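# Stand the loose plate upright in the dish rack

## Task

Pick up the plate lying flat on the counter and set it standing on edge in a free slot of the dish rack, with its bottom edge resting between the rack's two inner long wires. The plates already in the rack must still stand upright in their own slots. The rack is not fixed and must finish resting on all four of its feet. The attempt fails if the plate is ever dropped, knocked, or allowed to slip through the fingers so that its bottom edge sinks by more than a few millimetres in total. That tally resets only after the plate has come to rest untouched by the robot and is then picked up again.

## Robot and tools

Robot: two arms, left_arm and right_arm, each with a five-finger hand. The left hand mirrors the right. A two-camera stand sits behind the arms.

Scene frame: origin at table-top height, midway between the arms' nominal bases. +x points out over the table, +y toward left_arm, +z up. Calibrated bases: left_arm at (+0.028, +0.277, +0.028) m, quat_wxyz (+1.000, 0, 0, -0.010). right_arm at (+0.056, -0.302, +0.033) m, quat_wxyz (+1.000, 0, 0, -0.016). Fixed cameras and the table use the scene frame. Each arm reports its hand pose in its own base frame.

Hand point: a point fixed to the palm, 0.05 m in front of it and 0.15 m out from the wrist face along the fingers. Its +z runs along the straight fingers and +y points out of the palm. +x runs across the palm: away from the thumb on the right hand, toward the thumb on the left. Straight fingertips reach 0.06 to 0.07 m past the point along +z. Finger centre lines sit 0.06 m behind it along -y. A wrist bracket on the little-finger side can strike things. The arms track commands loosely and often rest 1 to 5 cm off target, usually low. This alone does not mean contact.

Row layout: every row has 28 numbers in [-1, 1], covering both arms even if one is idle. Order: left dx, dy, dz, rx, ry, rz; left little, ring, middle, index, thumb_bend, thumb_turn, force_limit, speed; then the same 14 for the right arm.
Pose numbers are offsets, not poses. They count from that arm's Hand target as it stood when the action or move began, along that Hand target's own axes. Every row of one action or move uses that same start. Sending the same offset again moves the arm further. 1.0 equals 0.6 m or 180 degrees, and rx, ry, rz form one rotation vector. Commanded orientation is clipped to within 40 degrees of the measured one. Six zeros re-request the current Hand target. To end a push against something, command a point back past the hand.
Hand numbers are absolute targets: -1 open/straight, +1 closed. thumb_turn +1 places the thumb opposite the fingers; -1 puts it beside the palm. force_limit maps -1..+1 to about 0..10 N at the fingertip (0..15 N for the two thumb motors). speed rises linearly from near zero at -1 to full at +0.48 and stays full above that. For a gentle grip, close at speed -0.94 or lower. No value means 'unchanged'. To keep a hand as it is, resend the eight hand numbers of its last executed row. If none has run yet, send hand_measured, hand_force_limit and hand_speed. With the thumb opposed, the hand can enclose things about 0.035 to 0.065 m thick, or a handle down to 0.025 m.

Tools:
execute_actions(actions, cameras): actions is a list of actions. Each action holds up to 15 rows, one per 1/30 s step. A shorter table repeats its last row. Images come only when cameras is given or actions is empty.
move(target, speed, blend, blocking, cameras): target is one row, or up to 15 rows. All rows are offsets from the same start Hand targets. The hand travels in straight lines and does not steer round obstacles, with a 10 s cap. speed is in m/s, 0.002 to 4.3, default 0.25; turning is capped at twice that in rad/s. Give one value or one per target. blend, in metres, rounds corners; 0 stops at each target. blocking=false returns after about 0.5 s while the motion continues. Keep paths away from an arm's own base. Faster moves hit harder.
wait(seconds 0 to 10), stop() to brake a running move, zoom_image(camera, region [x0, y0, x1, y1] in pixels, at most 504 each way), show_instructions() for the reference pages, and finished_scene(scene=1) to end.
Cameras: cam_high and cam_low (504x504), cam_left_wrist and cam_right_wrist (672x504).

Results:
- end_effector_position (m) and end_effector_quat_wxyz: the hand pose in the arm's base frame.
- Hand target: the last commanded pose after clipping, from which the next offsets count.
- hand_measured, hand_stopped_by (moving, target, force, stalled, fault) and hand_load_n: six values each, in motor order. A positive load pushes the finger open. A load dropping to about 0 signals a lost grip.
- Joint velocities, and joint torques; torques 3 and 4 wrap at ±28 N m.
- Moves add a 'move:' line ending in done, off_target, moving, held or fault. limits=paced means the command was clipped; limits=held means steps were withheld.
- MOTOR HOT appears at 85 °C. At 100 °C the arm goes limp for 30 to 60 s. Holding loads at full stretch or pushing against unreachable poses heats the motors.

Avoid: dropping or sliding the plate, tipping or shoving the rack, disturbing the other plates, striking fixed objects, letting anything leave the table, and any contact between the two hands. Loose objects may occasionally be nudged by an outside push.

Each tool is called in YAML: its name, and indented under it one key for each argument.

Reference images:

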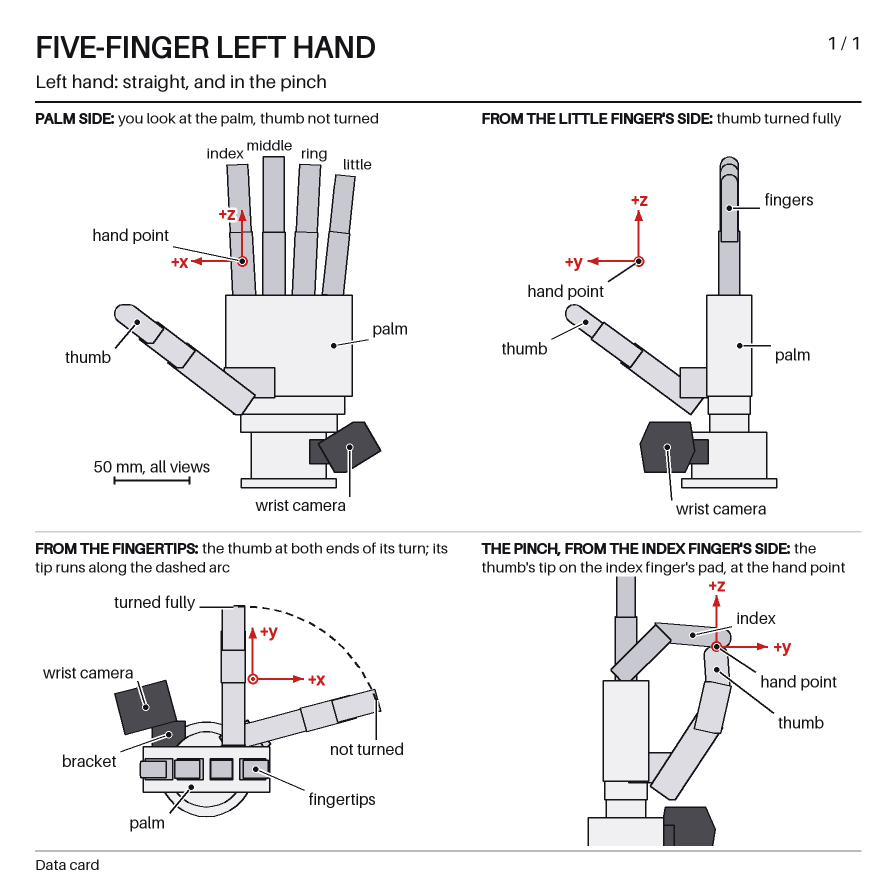

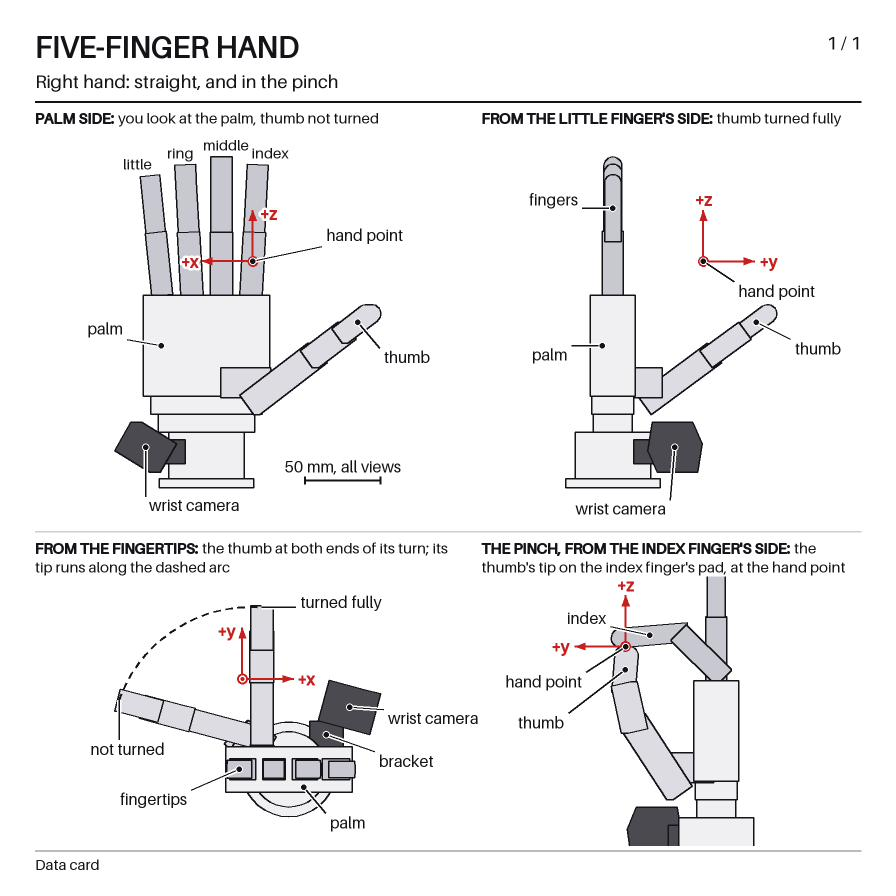

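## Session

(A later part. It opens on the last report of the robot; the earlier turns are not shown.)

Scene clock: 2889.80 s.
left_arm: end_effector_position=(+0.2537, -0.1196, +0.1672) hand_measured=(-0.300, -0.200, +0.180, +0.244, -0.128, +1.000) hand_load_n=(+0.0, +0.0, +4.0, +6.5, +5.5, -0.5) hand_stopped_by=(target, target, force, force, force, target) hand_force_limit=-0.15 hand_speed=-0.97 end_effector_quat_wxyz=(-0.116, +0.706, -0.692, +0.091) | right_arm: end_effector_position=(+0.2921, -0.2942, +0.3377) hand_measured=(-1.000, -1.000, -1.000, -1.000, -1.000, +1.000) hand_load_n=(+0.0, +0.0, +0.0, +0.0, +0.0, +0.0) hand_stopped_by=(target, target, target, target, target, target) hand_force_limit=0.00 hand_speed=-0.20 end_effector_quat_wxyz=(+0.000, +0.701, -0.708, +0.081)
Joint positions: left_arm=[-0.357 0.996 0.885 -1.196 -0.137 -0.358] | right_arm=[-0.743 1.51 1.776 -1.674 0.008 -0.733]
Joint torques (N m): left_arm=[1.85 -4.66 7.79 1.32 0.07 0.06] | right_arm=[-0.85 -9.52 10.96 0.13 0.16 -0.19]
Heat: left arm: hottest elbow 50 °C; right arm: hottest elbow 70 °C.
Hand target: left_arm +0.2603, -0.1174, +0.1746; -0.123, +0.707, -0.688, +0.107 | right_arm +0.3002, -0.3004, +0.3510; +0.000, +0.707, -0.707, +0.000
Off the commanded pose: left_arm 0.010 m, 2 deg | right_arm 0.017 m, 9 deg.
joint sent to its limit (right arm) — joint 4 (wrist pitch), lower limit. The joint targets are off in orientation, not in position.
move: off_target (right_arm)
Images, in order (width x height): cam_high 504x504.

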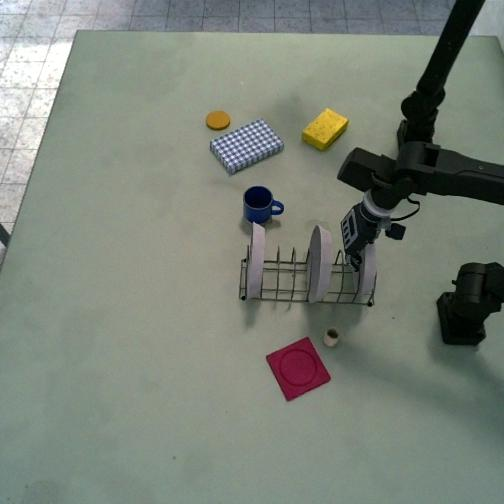

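move:
  target: [0,0.0043,0.0126,0,0,0,-0.3,-0.2,0.71,0.67,0.15,1,-0.15,-0.97,0,0,0,0,0,0,-1,-1,-1,-1,-1,1,0,-0.2]
  speed: 0.02

move:
  target: [0,0.0027,0.0079,0,0,0,-0.3,-0.2,0.71,0.67,0.15,1,-0.15,-0.97,0,0,0,0,0,0,-1,-1,-1,-1,-1,1,0,-0.2]
  speed: 0.02
  cameras: ["cam_high","cam_low"]

zoom_image:
  camera: "cam_high"
  region: [335, 235, 390, 315]

zoom_image:
  camera: "cam_low"
  region: [400, 130, 504, 280]

Scene clock: 2900.17 s.
left_arm: end_effector_position=(+0.2544, -0.1194, +0.1611) hand_measured=(-0.300, -0.200, +0.180, +0.244, -0.128, +1.000) hand_load_n=(+0.0, +0.0, +3.5, +6.5, +6.0, -0.5) hand_stopped_by=(target, target, force, force, force, target) hand_force_limit=-0.15 hand_speed=-0.97 end_effector_quat_wxyz=(-0.117, +0.706, -0.692, +0.093) | right_arm: end_effector_position=(+0.2921, -0.2942, +0.3377) hand_measured=(-1.000, -1.000, -1.000, -1.000, -1.000, +1.000) hand_load_n=(+0.0, +0.0, +0.0, +0.0, +0.0, +0.0) hand_stopped_by=(target, target, target, target, target, target) hand_force_limit=0.00 hand_speed=-0.20 end_effector_quat_wxyz=(+0.000, +0.701, -0.708, +0.081)
Joint positions: left_arm=[-0.355 0.996 0.868 -1.175 -0.137 -0.358] | right_arm=[-0.743 1.51 1.776 -1.674 0.008 -0.733]
Joint torques (N m): left_arm=[1.85 -4.48 7.54 1.35 0.07 0.06] | right_arm=[-0.85 -9.52 10.95 0.13 0.16 -0.19]
Heat: left arm: hottest elbow 50 °C; right arm: hottest elbow 70 °C.
Hand target: left_arm +0.2601, -0.1172, +0.1665; -0.123, +0.707, -0.688, +0.106 | right_arm +0.3002, -0.3004, +0.3510; +0.000, +0.707, -0.707, +0.000
Off the commanded pose: left_arm 0.008 m, 2 deg | right_arm 0.017 m, 9 deg.
joint sent to its limit (right arm) — joint 4 (wrist pitch), lower limit. The joint targets are off in orientation, not in position.
move: off_target (right_arm)

Scene clock: 2900.97 s.
left_arm: end_effector_position=(+0.2572, -0.1200, +0.1607) hand_measured=(-0.300, -0.200, +0.180, +0.244, -0.128, +1.000) hand_load_n=(+0.0, +0.0, +1.5, +7.0, +5.5, -0.5) hand_stopped_by=(target, target, force, force, force, target) hand_force_limit=-0.15 hand_speed=-0.97 end_effector_quat_wxyz=(-0.119, +0.707, -0.690, +0.098) | right_arm: end_effector_position=(+0.2921, -0.2942, +0.3377) hand_measured=(-1.000, -1.000, -1.000, -1.000, -1.000, +1.000) hand_load_n=(+0.0, +0.0, +0.0, +0.0, +0.0, +0.0) hand_stopped_by=(target, target, target, target, target, target) hand_force_limit=0.00 hand_speed=-0.20 end_effector_quat_wxyz=(+0.000, +0.701, -0.708, +0.081)
Joint positions: left_arm=[-0.354 0.995 0.865 -1.162 -0.137 -0.358] | right_arm=[-0.743 1.51 1.776 -1.674 0.008 -0.733]
Joint torques (N m): left_arm=[1.67 -4.25 6.91 1.35 0.08 0.07] | right_arm=[-0.85 -9.52 10.96 0.13 0.16 -0.19]
Heat: left arm: hottest elbow 50 °C; right arm: hottest elbow 70 °C.
Hand target: left_arm +0.2601, -0.1172, +0.1615; -0.123, +0.707, -0.688, +0.106 | right_arm +0.3002, -0.3004, +0.3510; +0.000, +0.707, -0.707, +0.000
Off the commanded pose: left_arm 0.004 m, 1 deg | right_arm 0.017 m, 9 deg.
joint sent to its limit (right arm) — joint 4 (wrist pitch), lower limit. The joint targets are off in orientation, not in position.
move: off_target (right_arm)
Images, in order (width x height): cam_high 504x504, cam_low 504x504.

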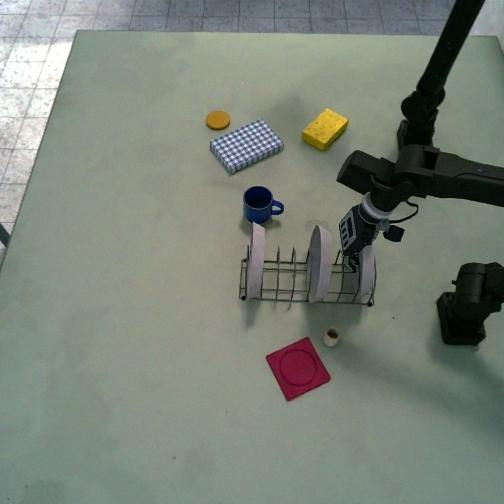

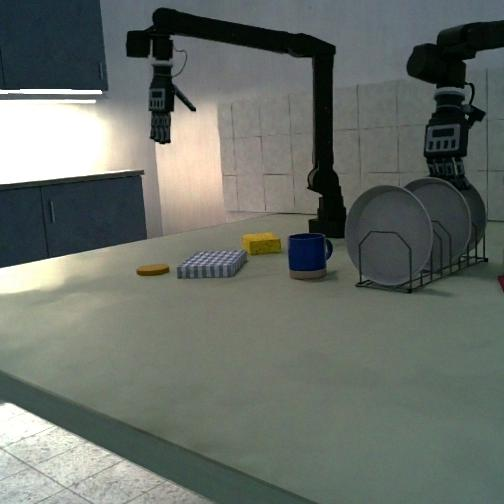

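Scaled by 6.300 from the camera's 504x504 image, which has a finer 720x720 frame.

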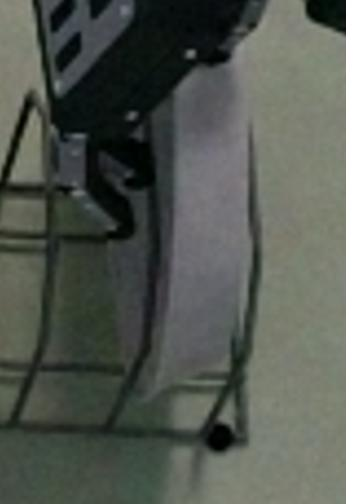

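Scaled by 3.360 from the camera's 504x504 image, which has a finer 720x720 frame.

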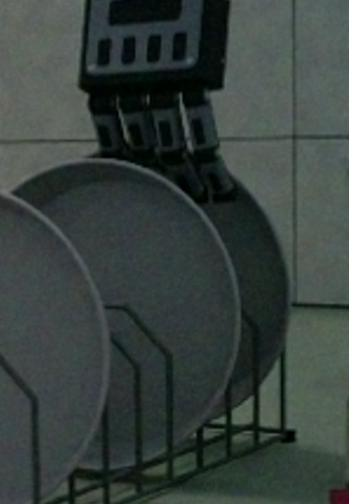

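execute_actions:
  actions:
    - [[0,0,0,0,0,0,-0.3,-0.2,0.71,0.67,-0.2,1,-0.15,-0.94,0,0,0,0,0,0,-1,-1,-1,-1,-1,1,0,-0.2]]
  cameras: ["cam_high","cam_left_wrist"]

zoom_image:
  camera: "cam_high"
  region: [335, 235, 390, 315]

Scene clock: 2930.97 s.
left_arm: end_effector_position=(+0.2576, -0.1201, +0.1612) hand_measured=(-0.300, -0.200, +0.180, +0.246, -0.200, +1.000) hand_load_n=(+0.0, +0.0, +0.0, +0.5, +0.0, -0.5) hand_stopped_by=(target, target, force, force, target, target) hand_force_limit=-0.15 hand_speed=-0.94 end_effector_quat_wxyz=(-0.120, +0.705, -0.692, +0.100) | right_arm: end_effector_position=(+0.2921, -0.2942, +0.3377) hand_measured=(-1.000, -1.000, -1.000, -1.000, -1.000, +1.000) hand_load_n=(+0.0, +0.0, +0.0, +0.0, +0.0, +0.0) hand_stopped_by=(target, target, target, target, target, target) hand_force_limit=0.00 hand_speed=-0.20 end_effector_quat_wxyz=(+0.000, +0.701, -0.708, +0.081)
Joint positions: left_arm=[-0.354 0.993 0.865 -1.159 -0.136 -0.354] | right_arm=[-0.743 1.51 1.776 -1.674 0.008 -0.733]
Joint torques (N m): left_arm=[1.67 -4.13 6.9 1.32 0.06 0.03] | right_arm=[-0.79 -9.52 10.96 0.13 0.16 -0.19]
Heat: left arm: hottest elbow 50 °C; right arm: hottest elbow 70 °C.
Hand target: left_arm +0.2601, -0.1172, +0.1616; -0.123, +0.707, -0.688, +0.107 | right_arm +0.3002, -0.3004, +0.3510; +0.000, +0.707, -0.707, +0.000
Off the commanded pose: left_arm 0.004 m, 1 deg | right_arm 0.017 m, 9 deg.
joint sent to its limit (right arm) — joint 4 (wrist pitch), lower limit. The joint targets are off in orientation, not in position.
Step readings (end_effector_position of left_arm | right_arm):
0: (+0.2572, -0.1200, +0.1607) | (+0.2921, -0.2942, +0.3377)
1: (+0.2572, -0.1200, +0.1607) | (+0.2921, -0.2942, +0.3377)
2: (+0.2572, -0.1200, +0.1607) | (+0.2921, -0.2942, +0.3377)
4: (+0.2572, -0.1200, +0.1607) | (+0.2921, -0.2942, +0.3377)
8: (+0.2572, -0.1200, +0.1608) | (+0.2921, -0.2942, +0.3377)
15: (+0.2573, -0.1199, +0.1609) | (+0.2921, -0.2942, +0.3377)
Images, in order (width x height): cam_high 504x504, cam_left_wrist 672x504.

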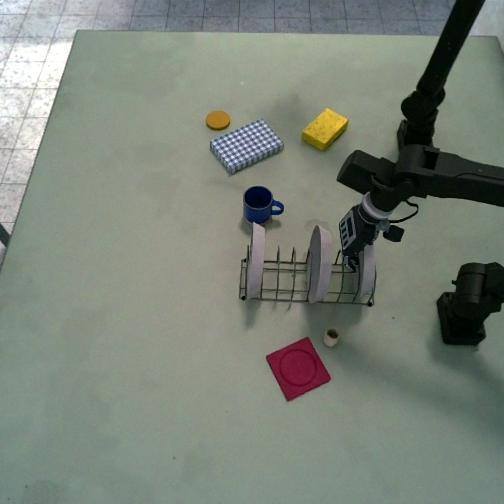

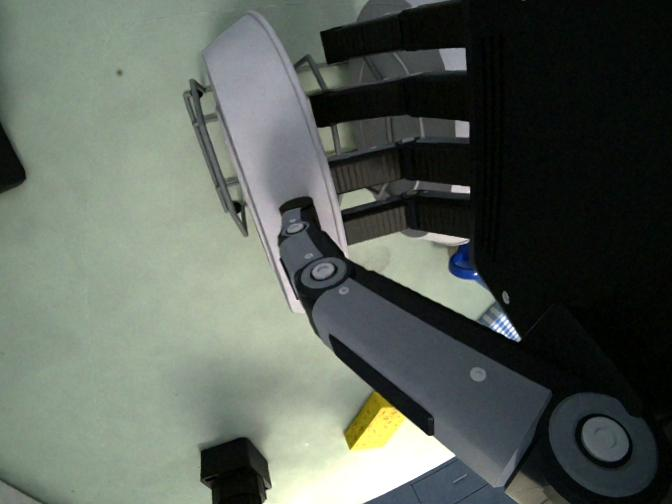

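Scaled by 6.300 from the camera's 504x504 image, which has a finer 720x720 frame.

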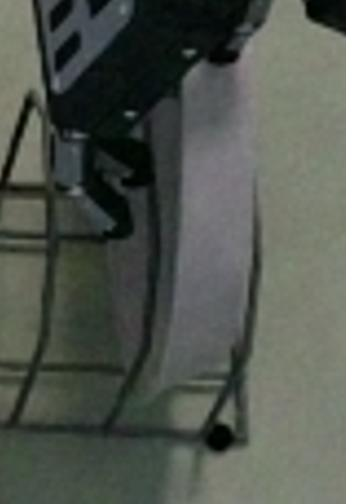

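execute_actions:
  actions:
    - [[0,0,0,0,0,0,-0.4,-0.35,-0.2,-0.2,-0.8,1,-0.15,-0.85,0,0,0,0,0,0,-1,-1,-1,-1,-1,1,0,-0.2]]
    - [[0,0,0,0,0,0,-0.4,-0.35,-0.2,-0.2,-0.8,1,-0.15,-0.85,0,0,0,0,0,0,-1,-1,-1,-1,-1,1,0,-0.2]]
  cameras: ["cam_high","cam_left_wrist"]

zoom_image:
  camera: "cam_high"
  region: [335, 235, 390, 315]

Scene clock: 2941.50 s.
left_arm: end_effector_position=(+0.2561, -0.1198, +0.1593) hand_measured=(-0.400, -0.350, -0.200, -0.200, -0.800, +1.000) hand_load_n=(+0.0, +0.0, +0.0, +0.0, +0.0, +0.0) hand_stopped_by=(target, target, target, target, target, target) hand_force_limit=-0.15 hand_speed=-0.85 end_effector_quat_wxyz=(-0.119, +0.705, -0.692, +0.098) | right_arm: end_effector_position=(+0.2921, -0.2942, +0.3377) hand_measured=(-1.000, -1.000, -1.000, -1.000, -1.000, +1.000) hand_load_n=(+0.0, +0.0, +0.0, +0.5, +0.0, +0.0) hand_stopped_by=(target, target, target, target, target, target) hand_force_limit=0.00 hand_speed=-0.20 end_effector_quat_wxyz=(+0.000, +0.701, -0.708, +0.081)
Joint positions: left_arm=[-0.354 0.993 0.861 -1.159 -0.135 -0.354] | right_arm=[-0.743 1.51 1.776 -1.674 0.008 -0.733]
Joint torques (N m): left_arm=[1.67 -4.07 7.2 1.31 0.03 0.03] | right_arm=[-0.85 -9.52 10.95 0.13 0.15 -0.19]
Heat: left arm: hottest elbow 50 °C; right arm: hottest elbow 70 °C.
Hand target: left_arm +0.2601, -0.1172, +0.1616; -0.123, +0.707, -0.688, +0.107 | right_arm +0.3002, -0.3004, +0.3510; +0.000, +0.707, -0.707, +0.000
Off the commanded pose: left_arm 0.005 m, 1 deg | right_arm 0.017 m, 9 deg.
joint sent to its limit (right arm) — joint 4 (wrist pitch), lower limit. The joint targets are off in orientation, not in position.
Step readings (end_effector_position of left_arm | right_arm):
0: (+0.2576, -0.1201, +0.1612) | (+0.2921, -0.2942, +0.3377)
1: (+0.2576, -0.1201, +0.1612) | (+0.2921, -0.2942, +0.3377)
2: (+0.2576, -0.1201, +0.1612) | (+0.2921, -0.2942, +0.3377)
4: (+0.2576, -0.1201, +0.1612) | (+0.2921, -0.2942, +0.3377)
8: (+0.2576, -0.1202, +0.1612) | (+0.2921, -0.2942, +0.3377)
15: (+0.2576, -0.1202, +0.1612) | (+0.2921, -0.2942, +0.3377)
16: (+0.2576, -0.1202, +0.1612) | (+0.2921, -0.2942, +0.3377)
17: (+0.2576, -0.1202, +0.1612) | (+0.2921, -0.2942, +0.3377)
19: (+0.2573, -0.1201, +0.1609) | (+0.2921, -0.2942, +0.3377)
23: (+0.2573, -0.1201, +0.1609) | (+0.2921, -0.2942, +0.3377)
30: (+0.2570, -0.1201, +0.1604) | (+0.2921, -0.2942, +0.3377)
Images, in order (width x height): cam_high 504x504, cam_left_wrist 672x504.

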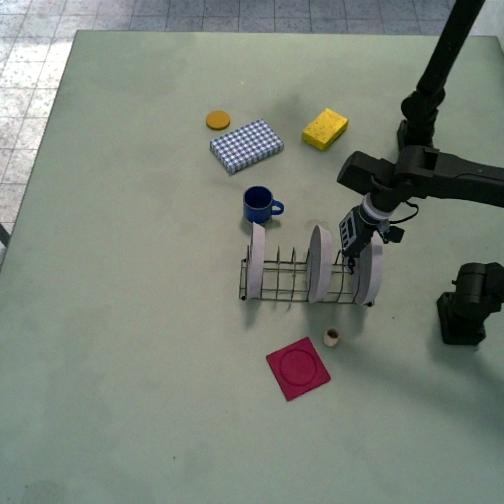

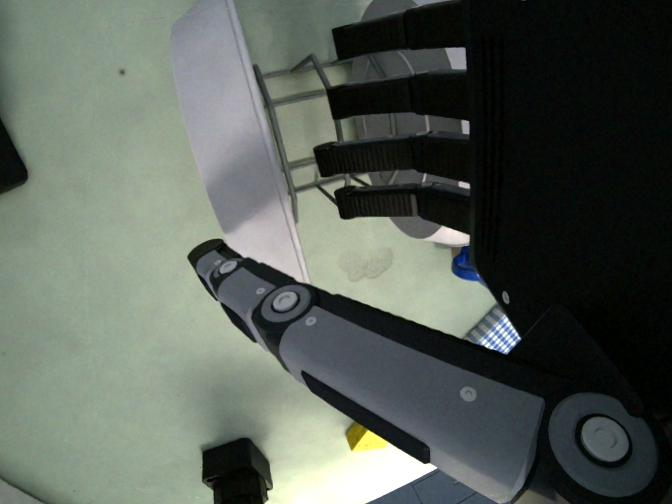

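Scaled by 6.300 from the camera's 504x504 image, which has a finer 720x720 frame.

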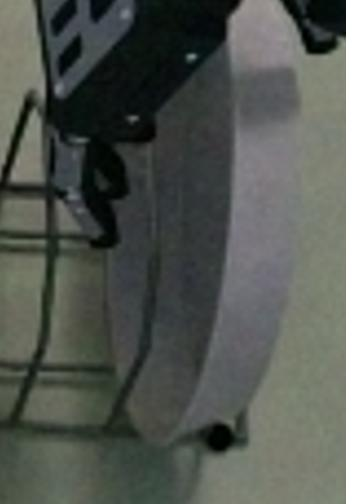

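zoom_image:
  camera: "cam_left_wrist"
  region: [130, 0, 430, 320]

wait:
  seconds: 0
  cameras: ["cam_low","cam_high","cam_right_wrist"]

zoom_image:
  camera: "cam_low"
  region: [400, 130, 504, 280]

zoom_image:
  camera: "cam_high"
  region: [290, 205, 400, 325]

Scaled by 1.575 from the camera's 672x504 image, which has a finer 960x720 frame.

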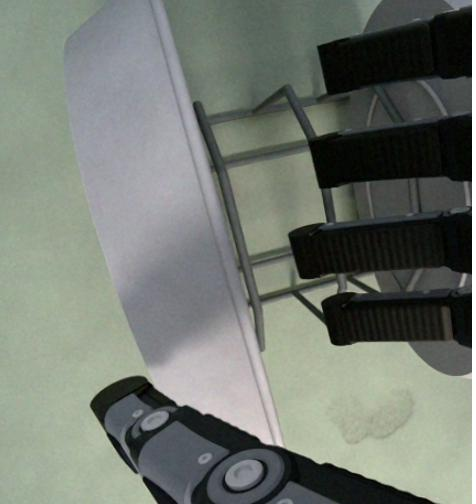

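Scene clock: 2953.83 s.
left_arm: end_effector_position=(+0.2561, -0.1198, +0.1593) hand_measured=(-0.400, -0.350, -0.200, -0.200, -0.800, +1.000) hand_load_n=(+0.0, +0.0, +0.0, +0.0, +0.0, +0.0) hand_stopped_by=(target, target, target, target, target, target) hand_force_limit=-0.15 hand_speed=-0.85 end_effector_quat_wxyz=(-0.119, +0.705, -0.692, +0.098) | right_arm: end_effector_position=(+0.2921, -0.2942, +0.3377) hand_measured=(-1.000, -1.000, -1.000, -1.000, -1.000, +1.000) hand_load_n=(+0.0, +0.0, +0.0, +0.0, +0.0, +0.0) hand_stopped_by=(target, target, target, target, target, target) hand_force_limit=0.00 hand_speed=-0.20 end_effector_quat_wxyz=(+0.000, +0.701, -0.708, +0.081)
Joint positions: left_arm=[-0.354 0.993 0.861 -1.159 -0.135 -0.354] | right_arm=[-0.743 1.51 1.776 -1.674 0.008 -0.733]
Joint torques (N m): left_arm=[1.67 -4.07 7.21 1.32 0.03 0.03] | right_arm=[-0.85 -9.52 10.96 0.13 0.16 -0.19]
Heat: left arm: hottest elbow 50 °C; right arm: hottest elbow 70 °C.
Hand target: left_arm +0.2601, -0.1172, +0.1616; -0.123, +0.707, -0.688, +0.107 | right_arm +0.3002, -0.3004, +0.3510; +0.000, +0.707, -0.707, +0.000
Off the commanded pose: left_arm 0.005 m, 1 deg | right_arm 0.017 m, 9 deg.
Images, in order (width x height): cam_high 504x504, cam_low 504x504, cam_right_wrist 672x504.

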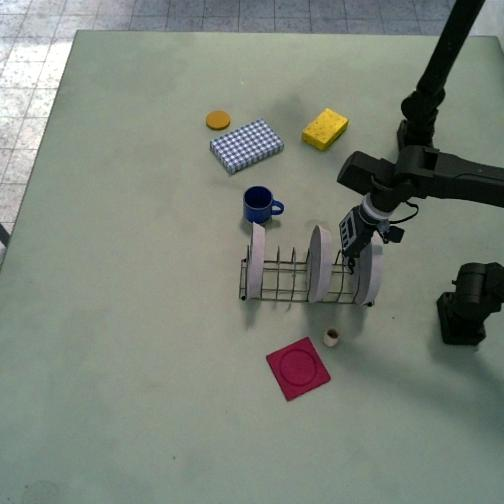

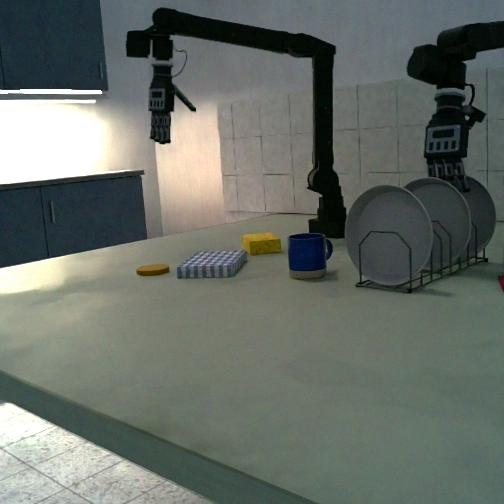

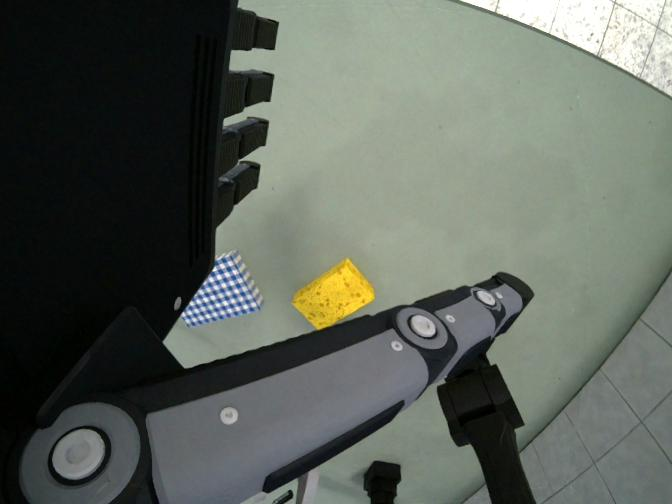

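Scaled by 3.360 from the camera's 504x504 image, which has a finer 720x720 frame.

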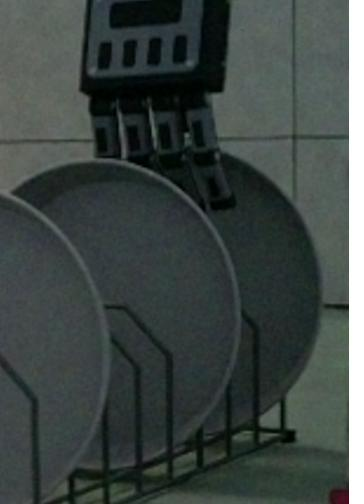

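Scaled by 4.200 from the camera's 504x504 image, which has a finer 720x720 frame.

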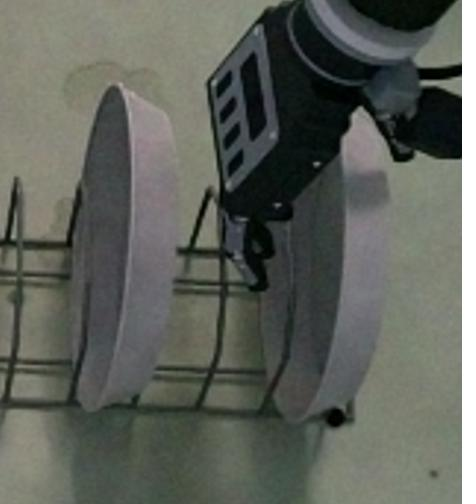

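move:
  target: [0,-0.0428,-0.1263,0,0,0,-0.4,-0.35,-0.2,-0.2,-0.8,1,-0.15,-0.85,0,0,0,0,0,0,-1,-1,-1,-1,-1,1,0,-0.2]
  speed: 0.05
  cameras: ["cam_high","cam_left_wrist","cam_low"]

zoom_image:
  camera: "cam_high"
  region: [320, 205, 400, 325]

zoom_image:
  camera: "cam_left_wrist"
  region: [130, 0, 430, 320]

zoom_image:
  camera: "cam_low"
  region: [340, 150, 504, 300]

Scene clock: 3004.63 s.
left_arm: end_effector_position=(+0.2470, -0.1164, +0.2150) hand_measured=(-0.400, -0.350, -0.200, -0.200, -0.800, +1.000) hand_load_n=(+0.0, +0.0, +0.0, +0.0, +0.0, +0.0) hand_stopped_by=(target, target, target, target, target, target) hand_force_limit=-0.15 hand_speed=-0.85 end_effector_quat_wxyz=(-0.110, +0.706, -0.695, +0.080) | right_arm: end_effector_position=(+0.2921, -0.2942, +0.3377) hand_measured=(-1.000, -1.000, -1.000, -1.000, -1.000, +1.000) hand_load_n=(+0.0, +0.0, +0.0, +0.0, +0.0, +0.0) hand_stopped_by=(target, target, target, target, target, target) hand_force_limit=0.00 hand_speed=-0.20 end_effector_quat_wxyz=(+0.000, +0.701, -0.708, +0.081)
Joint positions: left_arm=[-0.354 0.988 1.007 -1.351 -0.135 -0.354] | right_arm=[-0.743 1.51 1.776 -1.674 0.008 -0.733]
Joint torques (N m): left_arm=[1.2 -4.07 11.36 0.55 -0.03 -0.02] | right_arm=[-0.85 -9.52 10.96 0.13 0.16 -0.19]
Heat: left arm: hottest elbow 50 °C; right arm: hottest elbow 70 °C.
Hand target: left_arm +0.2602, -0.1187, +0.2416; -0.123, +0.707, -0.688, +0.107 | right_arm +0.3002, -0.3004, +0.3510; +0.000, +0.707, -0.707, +0.000
Off the commanded pose: left_arm 0.030 m, 3 deg | right_arm 0.017 m, 9 deg.
joint sent to its limit (right arm) — joint 4 (wrist pitch), lower limit. The joint targets are off in orientation, not in position.
move: off_target (left_arm, right_arm)
Images, in order (width x height): cam_high 504x504, cam_low 504x504, cam_left_wrist 672x504.

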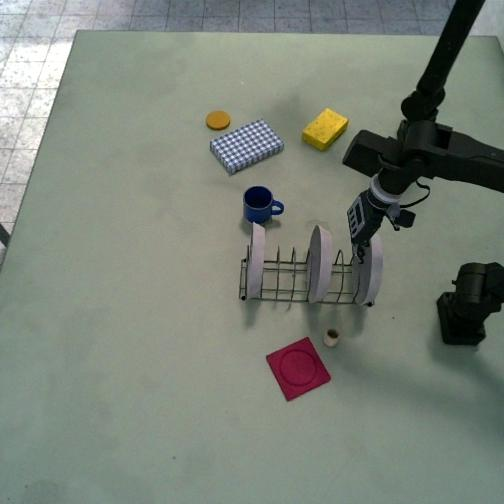

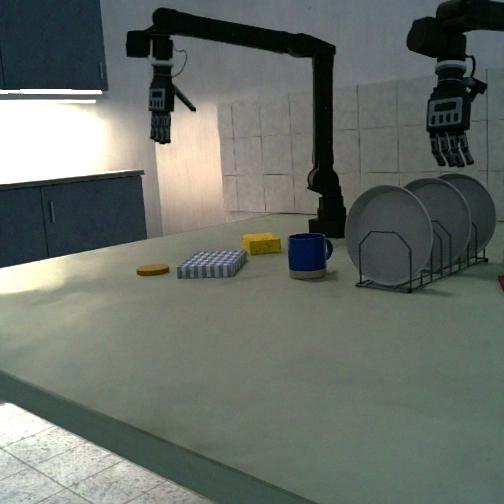

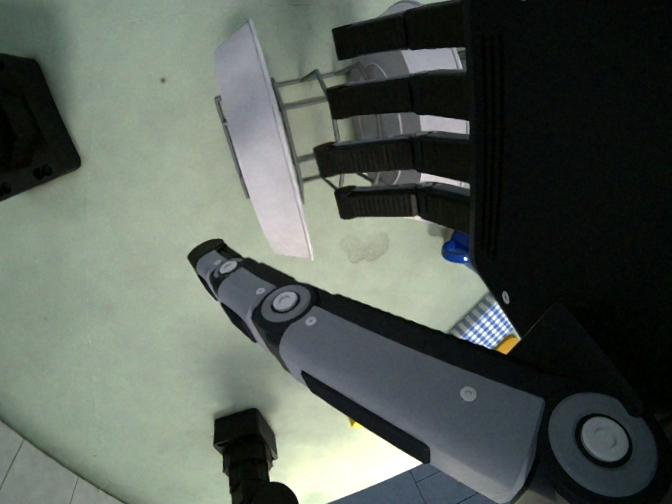

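Scaled by 4.200 from the camera's 504x504 image, which has a finer 720x720 frame.

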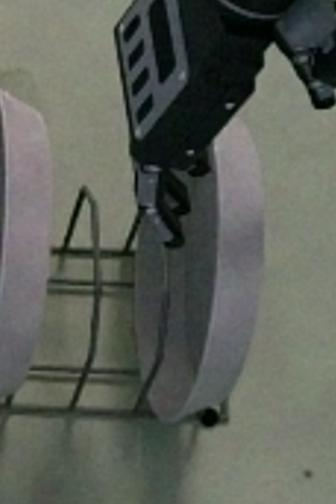

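Scaled by 1.575 from the camera's 672x504 image, which has a finer 960x720 frame.

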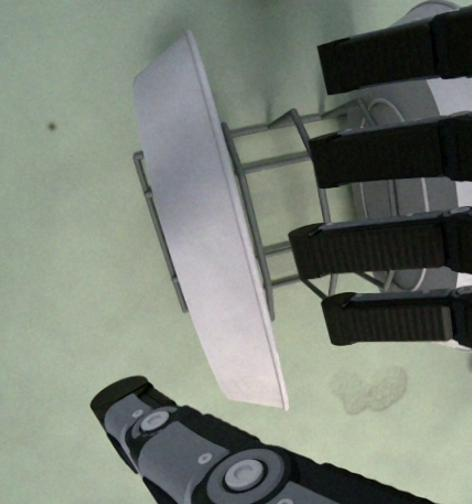

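Scaled by 3.073 from the camera's 504x504 image, which has a finer 720x720 frame.

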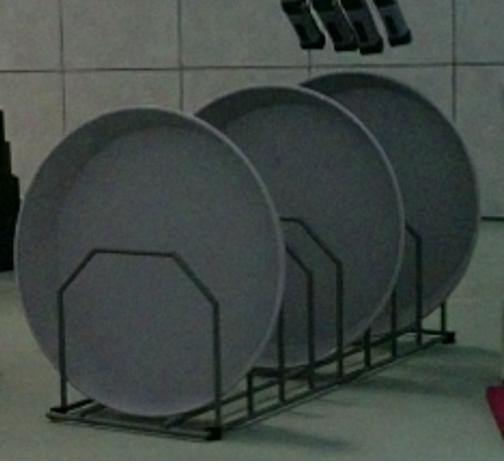

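move:
  target:
    - [0,-0.0428,-0.1263,0,0,0,-0.4,-0.35,-0.2,-0.2,-0.8,1,-0.15,-0.85,0,0,0,0,0,0,-1,-1,-1,-1,-1,1,0,-0.2]
    - [0.3,-0.0428,-0.1263,0,0,0,-0.4,-0.35,-0.2,-0.2,-0.8,1,-0.15,-0.85,0,0,0,0,0,0,-1,-1,-1,-1,-1,1,0,-0.2]
  speed: 0.12
  blend: [0.03,0]
  cameras: ["cam_high","cam_left_wrist","cam_low"]

zoom_image:
  camera: "cam_high"
  region: [320, 205, 400, 325]

zoom_image:
  camera: "cam_low"
  region: [340, 150, 504, 300]

Scene clock: 3034.53 s.
left_arm: end_effector_position=(+0.2605, -0.2873, +0.2989) hand_measured=(-0.400, -0.350, -0.200, -0.200, -0.800, +1.000) hand_load_n=(+0.0, +0.0, +0.0, +0.0, +0.0, +0.0) hand_stopped_by=(target, target, target, target, target, target) hand_force_limit=-0.15 hand_speed=-0.85 end_effector_quat_wxyz=(-0.123, +0.708, -0.690, +0.086) | right_arm: end_effector_position=(+0.2921, -0.2942, +0.3377) hand_measured=(-1.000, -1.000, -1.000, -1.000, -1.000, +1.000) hand_load_n=(+0.0, +0.0, +0.0, +0.0, +0.0, +0.0) hand_stopped_by=(target, target, target, target, target, target) hand_force_limit=0.00 hand_speed=-0.20 end_effector_quat_wxyz=(+0.000, +0.701, -0.708, +0.081)
Joint positions: left_arm=[-0.795 1.292 1.458 -1.566 -0.25 -0.799] | right_arm=[-0.743 1.51 1.776 -1.674 0.008 -0.733]
Joint torques (N m): left_arm=[-0.5 -6.48 11.08 0.39 -0.21 -0.11] | right_arm=[-0.85 -9.52 10.96 0.13 0.16 -0.19]
Heat: left arm: hottest elbow 57 °C; right arm: hottest elbow 70 °C.
Hand target: left_arm +0.2660, -0.3001, +0.3183; -0.123, +0.707, -0.688, +0.107 | right_arm +0.3002, -0.3004, +0.3510; +0.000, +0.707, -0.707, +0.000
Off the commanded pose: left_arm 0.024 m, 2 deg | right_arm 0.017 m, 9 deg.
joint sent to its limit (right arm) — joint 4 (wrist pitch), lower limit. The joint targets are off in orientation, not in position.
move: off_target (left_arm, right_arm)
Images, in order (width x height): cam_high 504x504, cam_low 504x504, cam_left_wrist 672x504.

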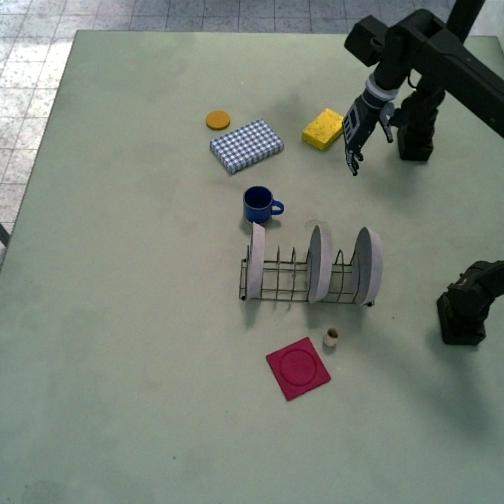

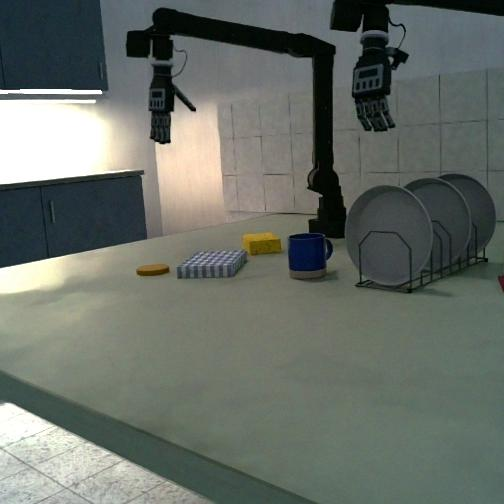

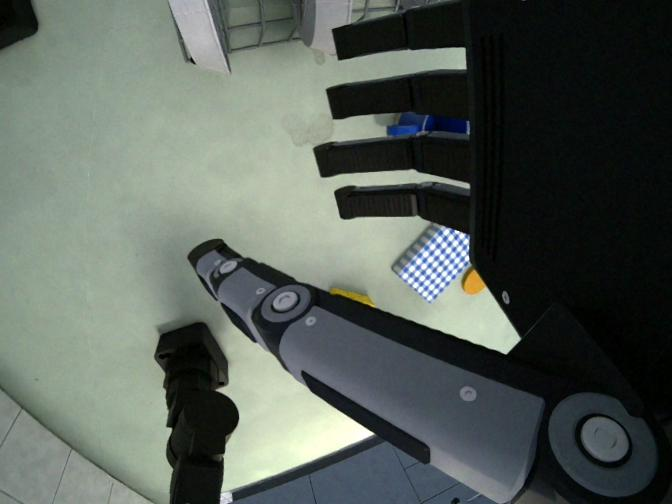

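Scaled by 4.200 from the camera's 504x504 image, which has a finer 720x720 frame.

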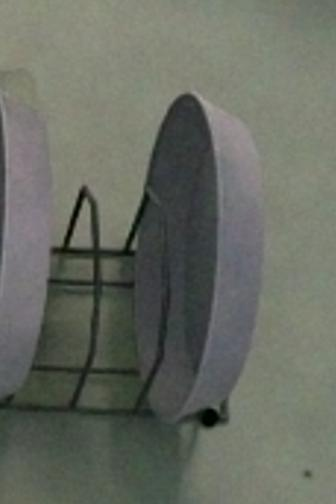

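Scaled by 3.073 from the camera's 504x504 image, which has a finer 720x720 frame.

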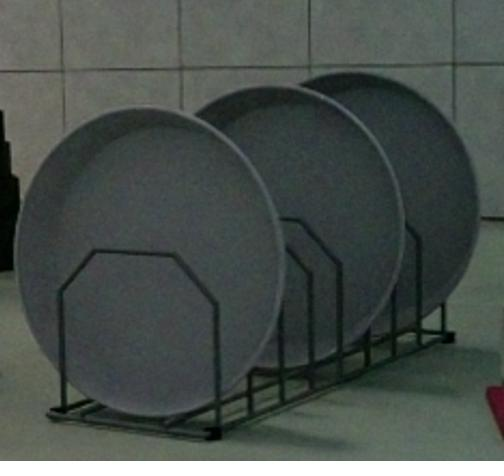

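zoom_image:
  camera: "cam_high"
  region: [230, 215, 390, 315]

zoom_image:
  camera: "cam_low"
  region: [440, 220, 504, 280]

zoom_image:
  camera: "cam_left_wrist"
  region: [150, 0, 400, 100]

Scaled by 3.150 from the camera's 504x504 image, which has a finer 720x720 frame.

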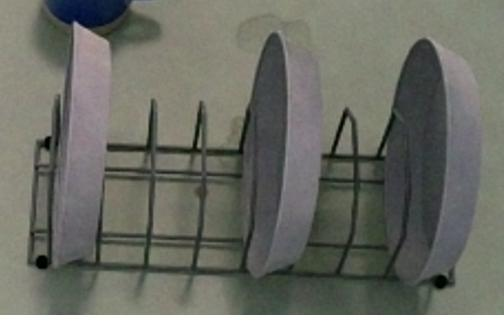

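Scaled by 7.875 from the camera's 504x504 image, which has a finer 720x720 frame.

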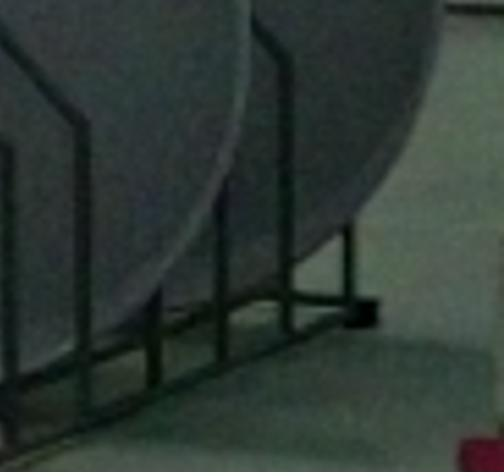

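Scaled by 2.016 from the camera's 672x504 image, which has a finer 960x720 frame.

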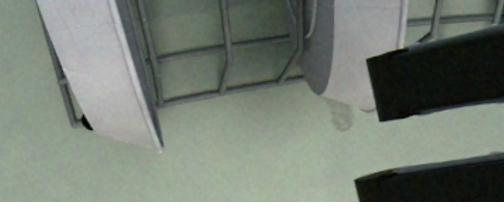

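finished_scene:

The scene is finished: the task was done.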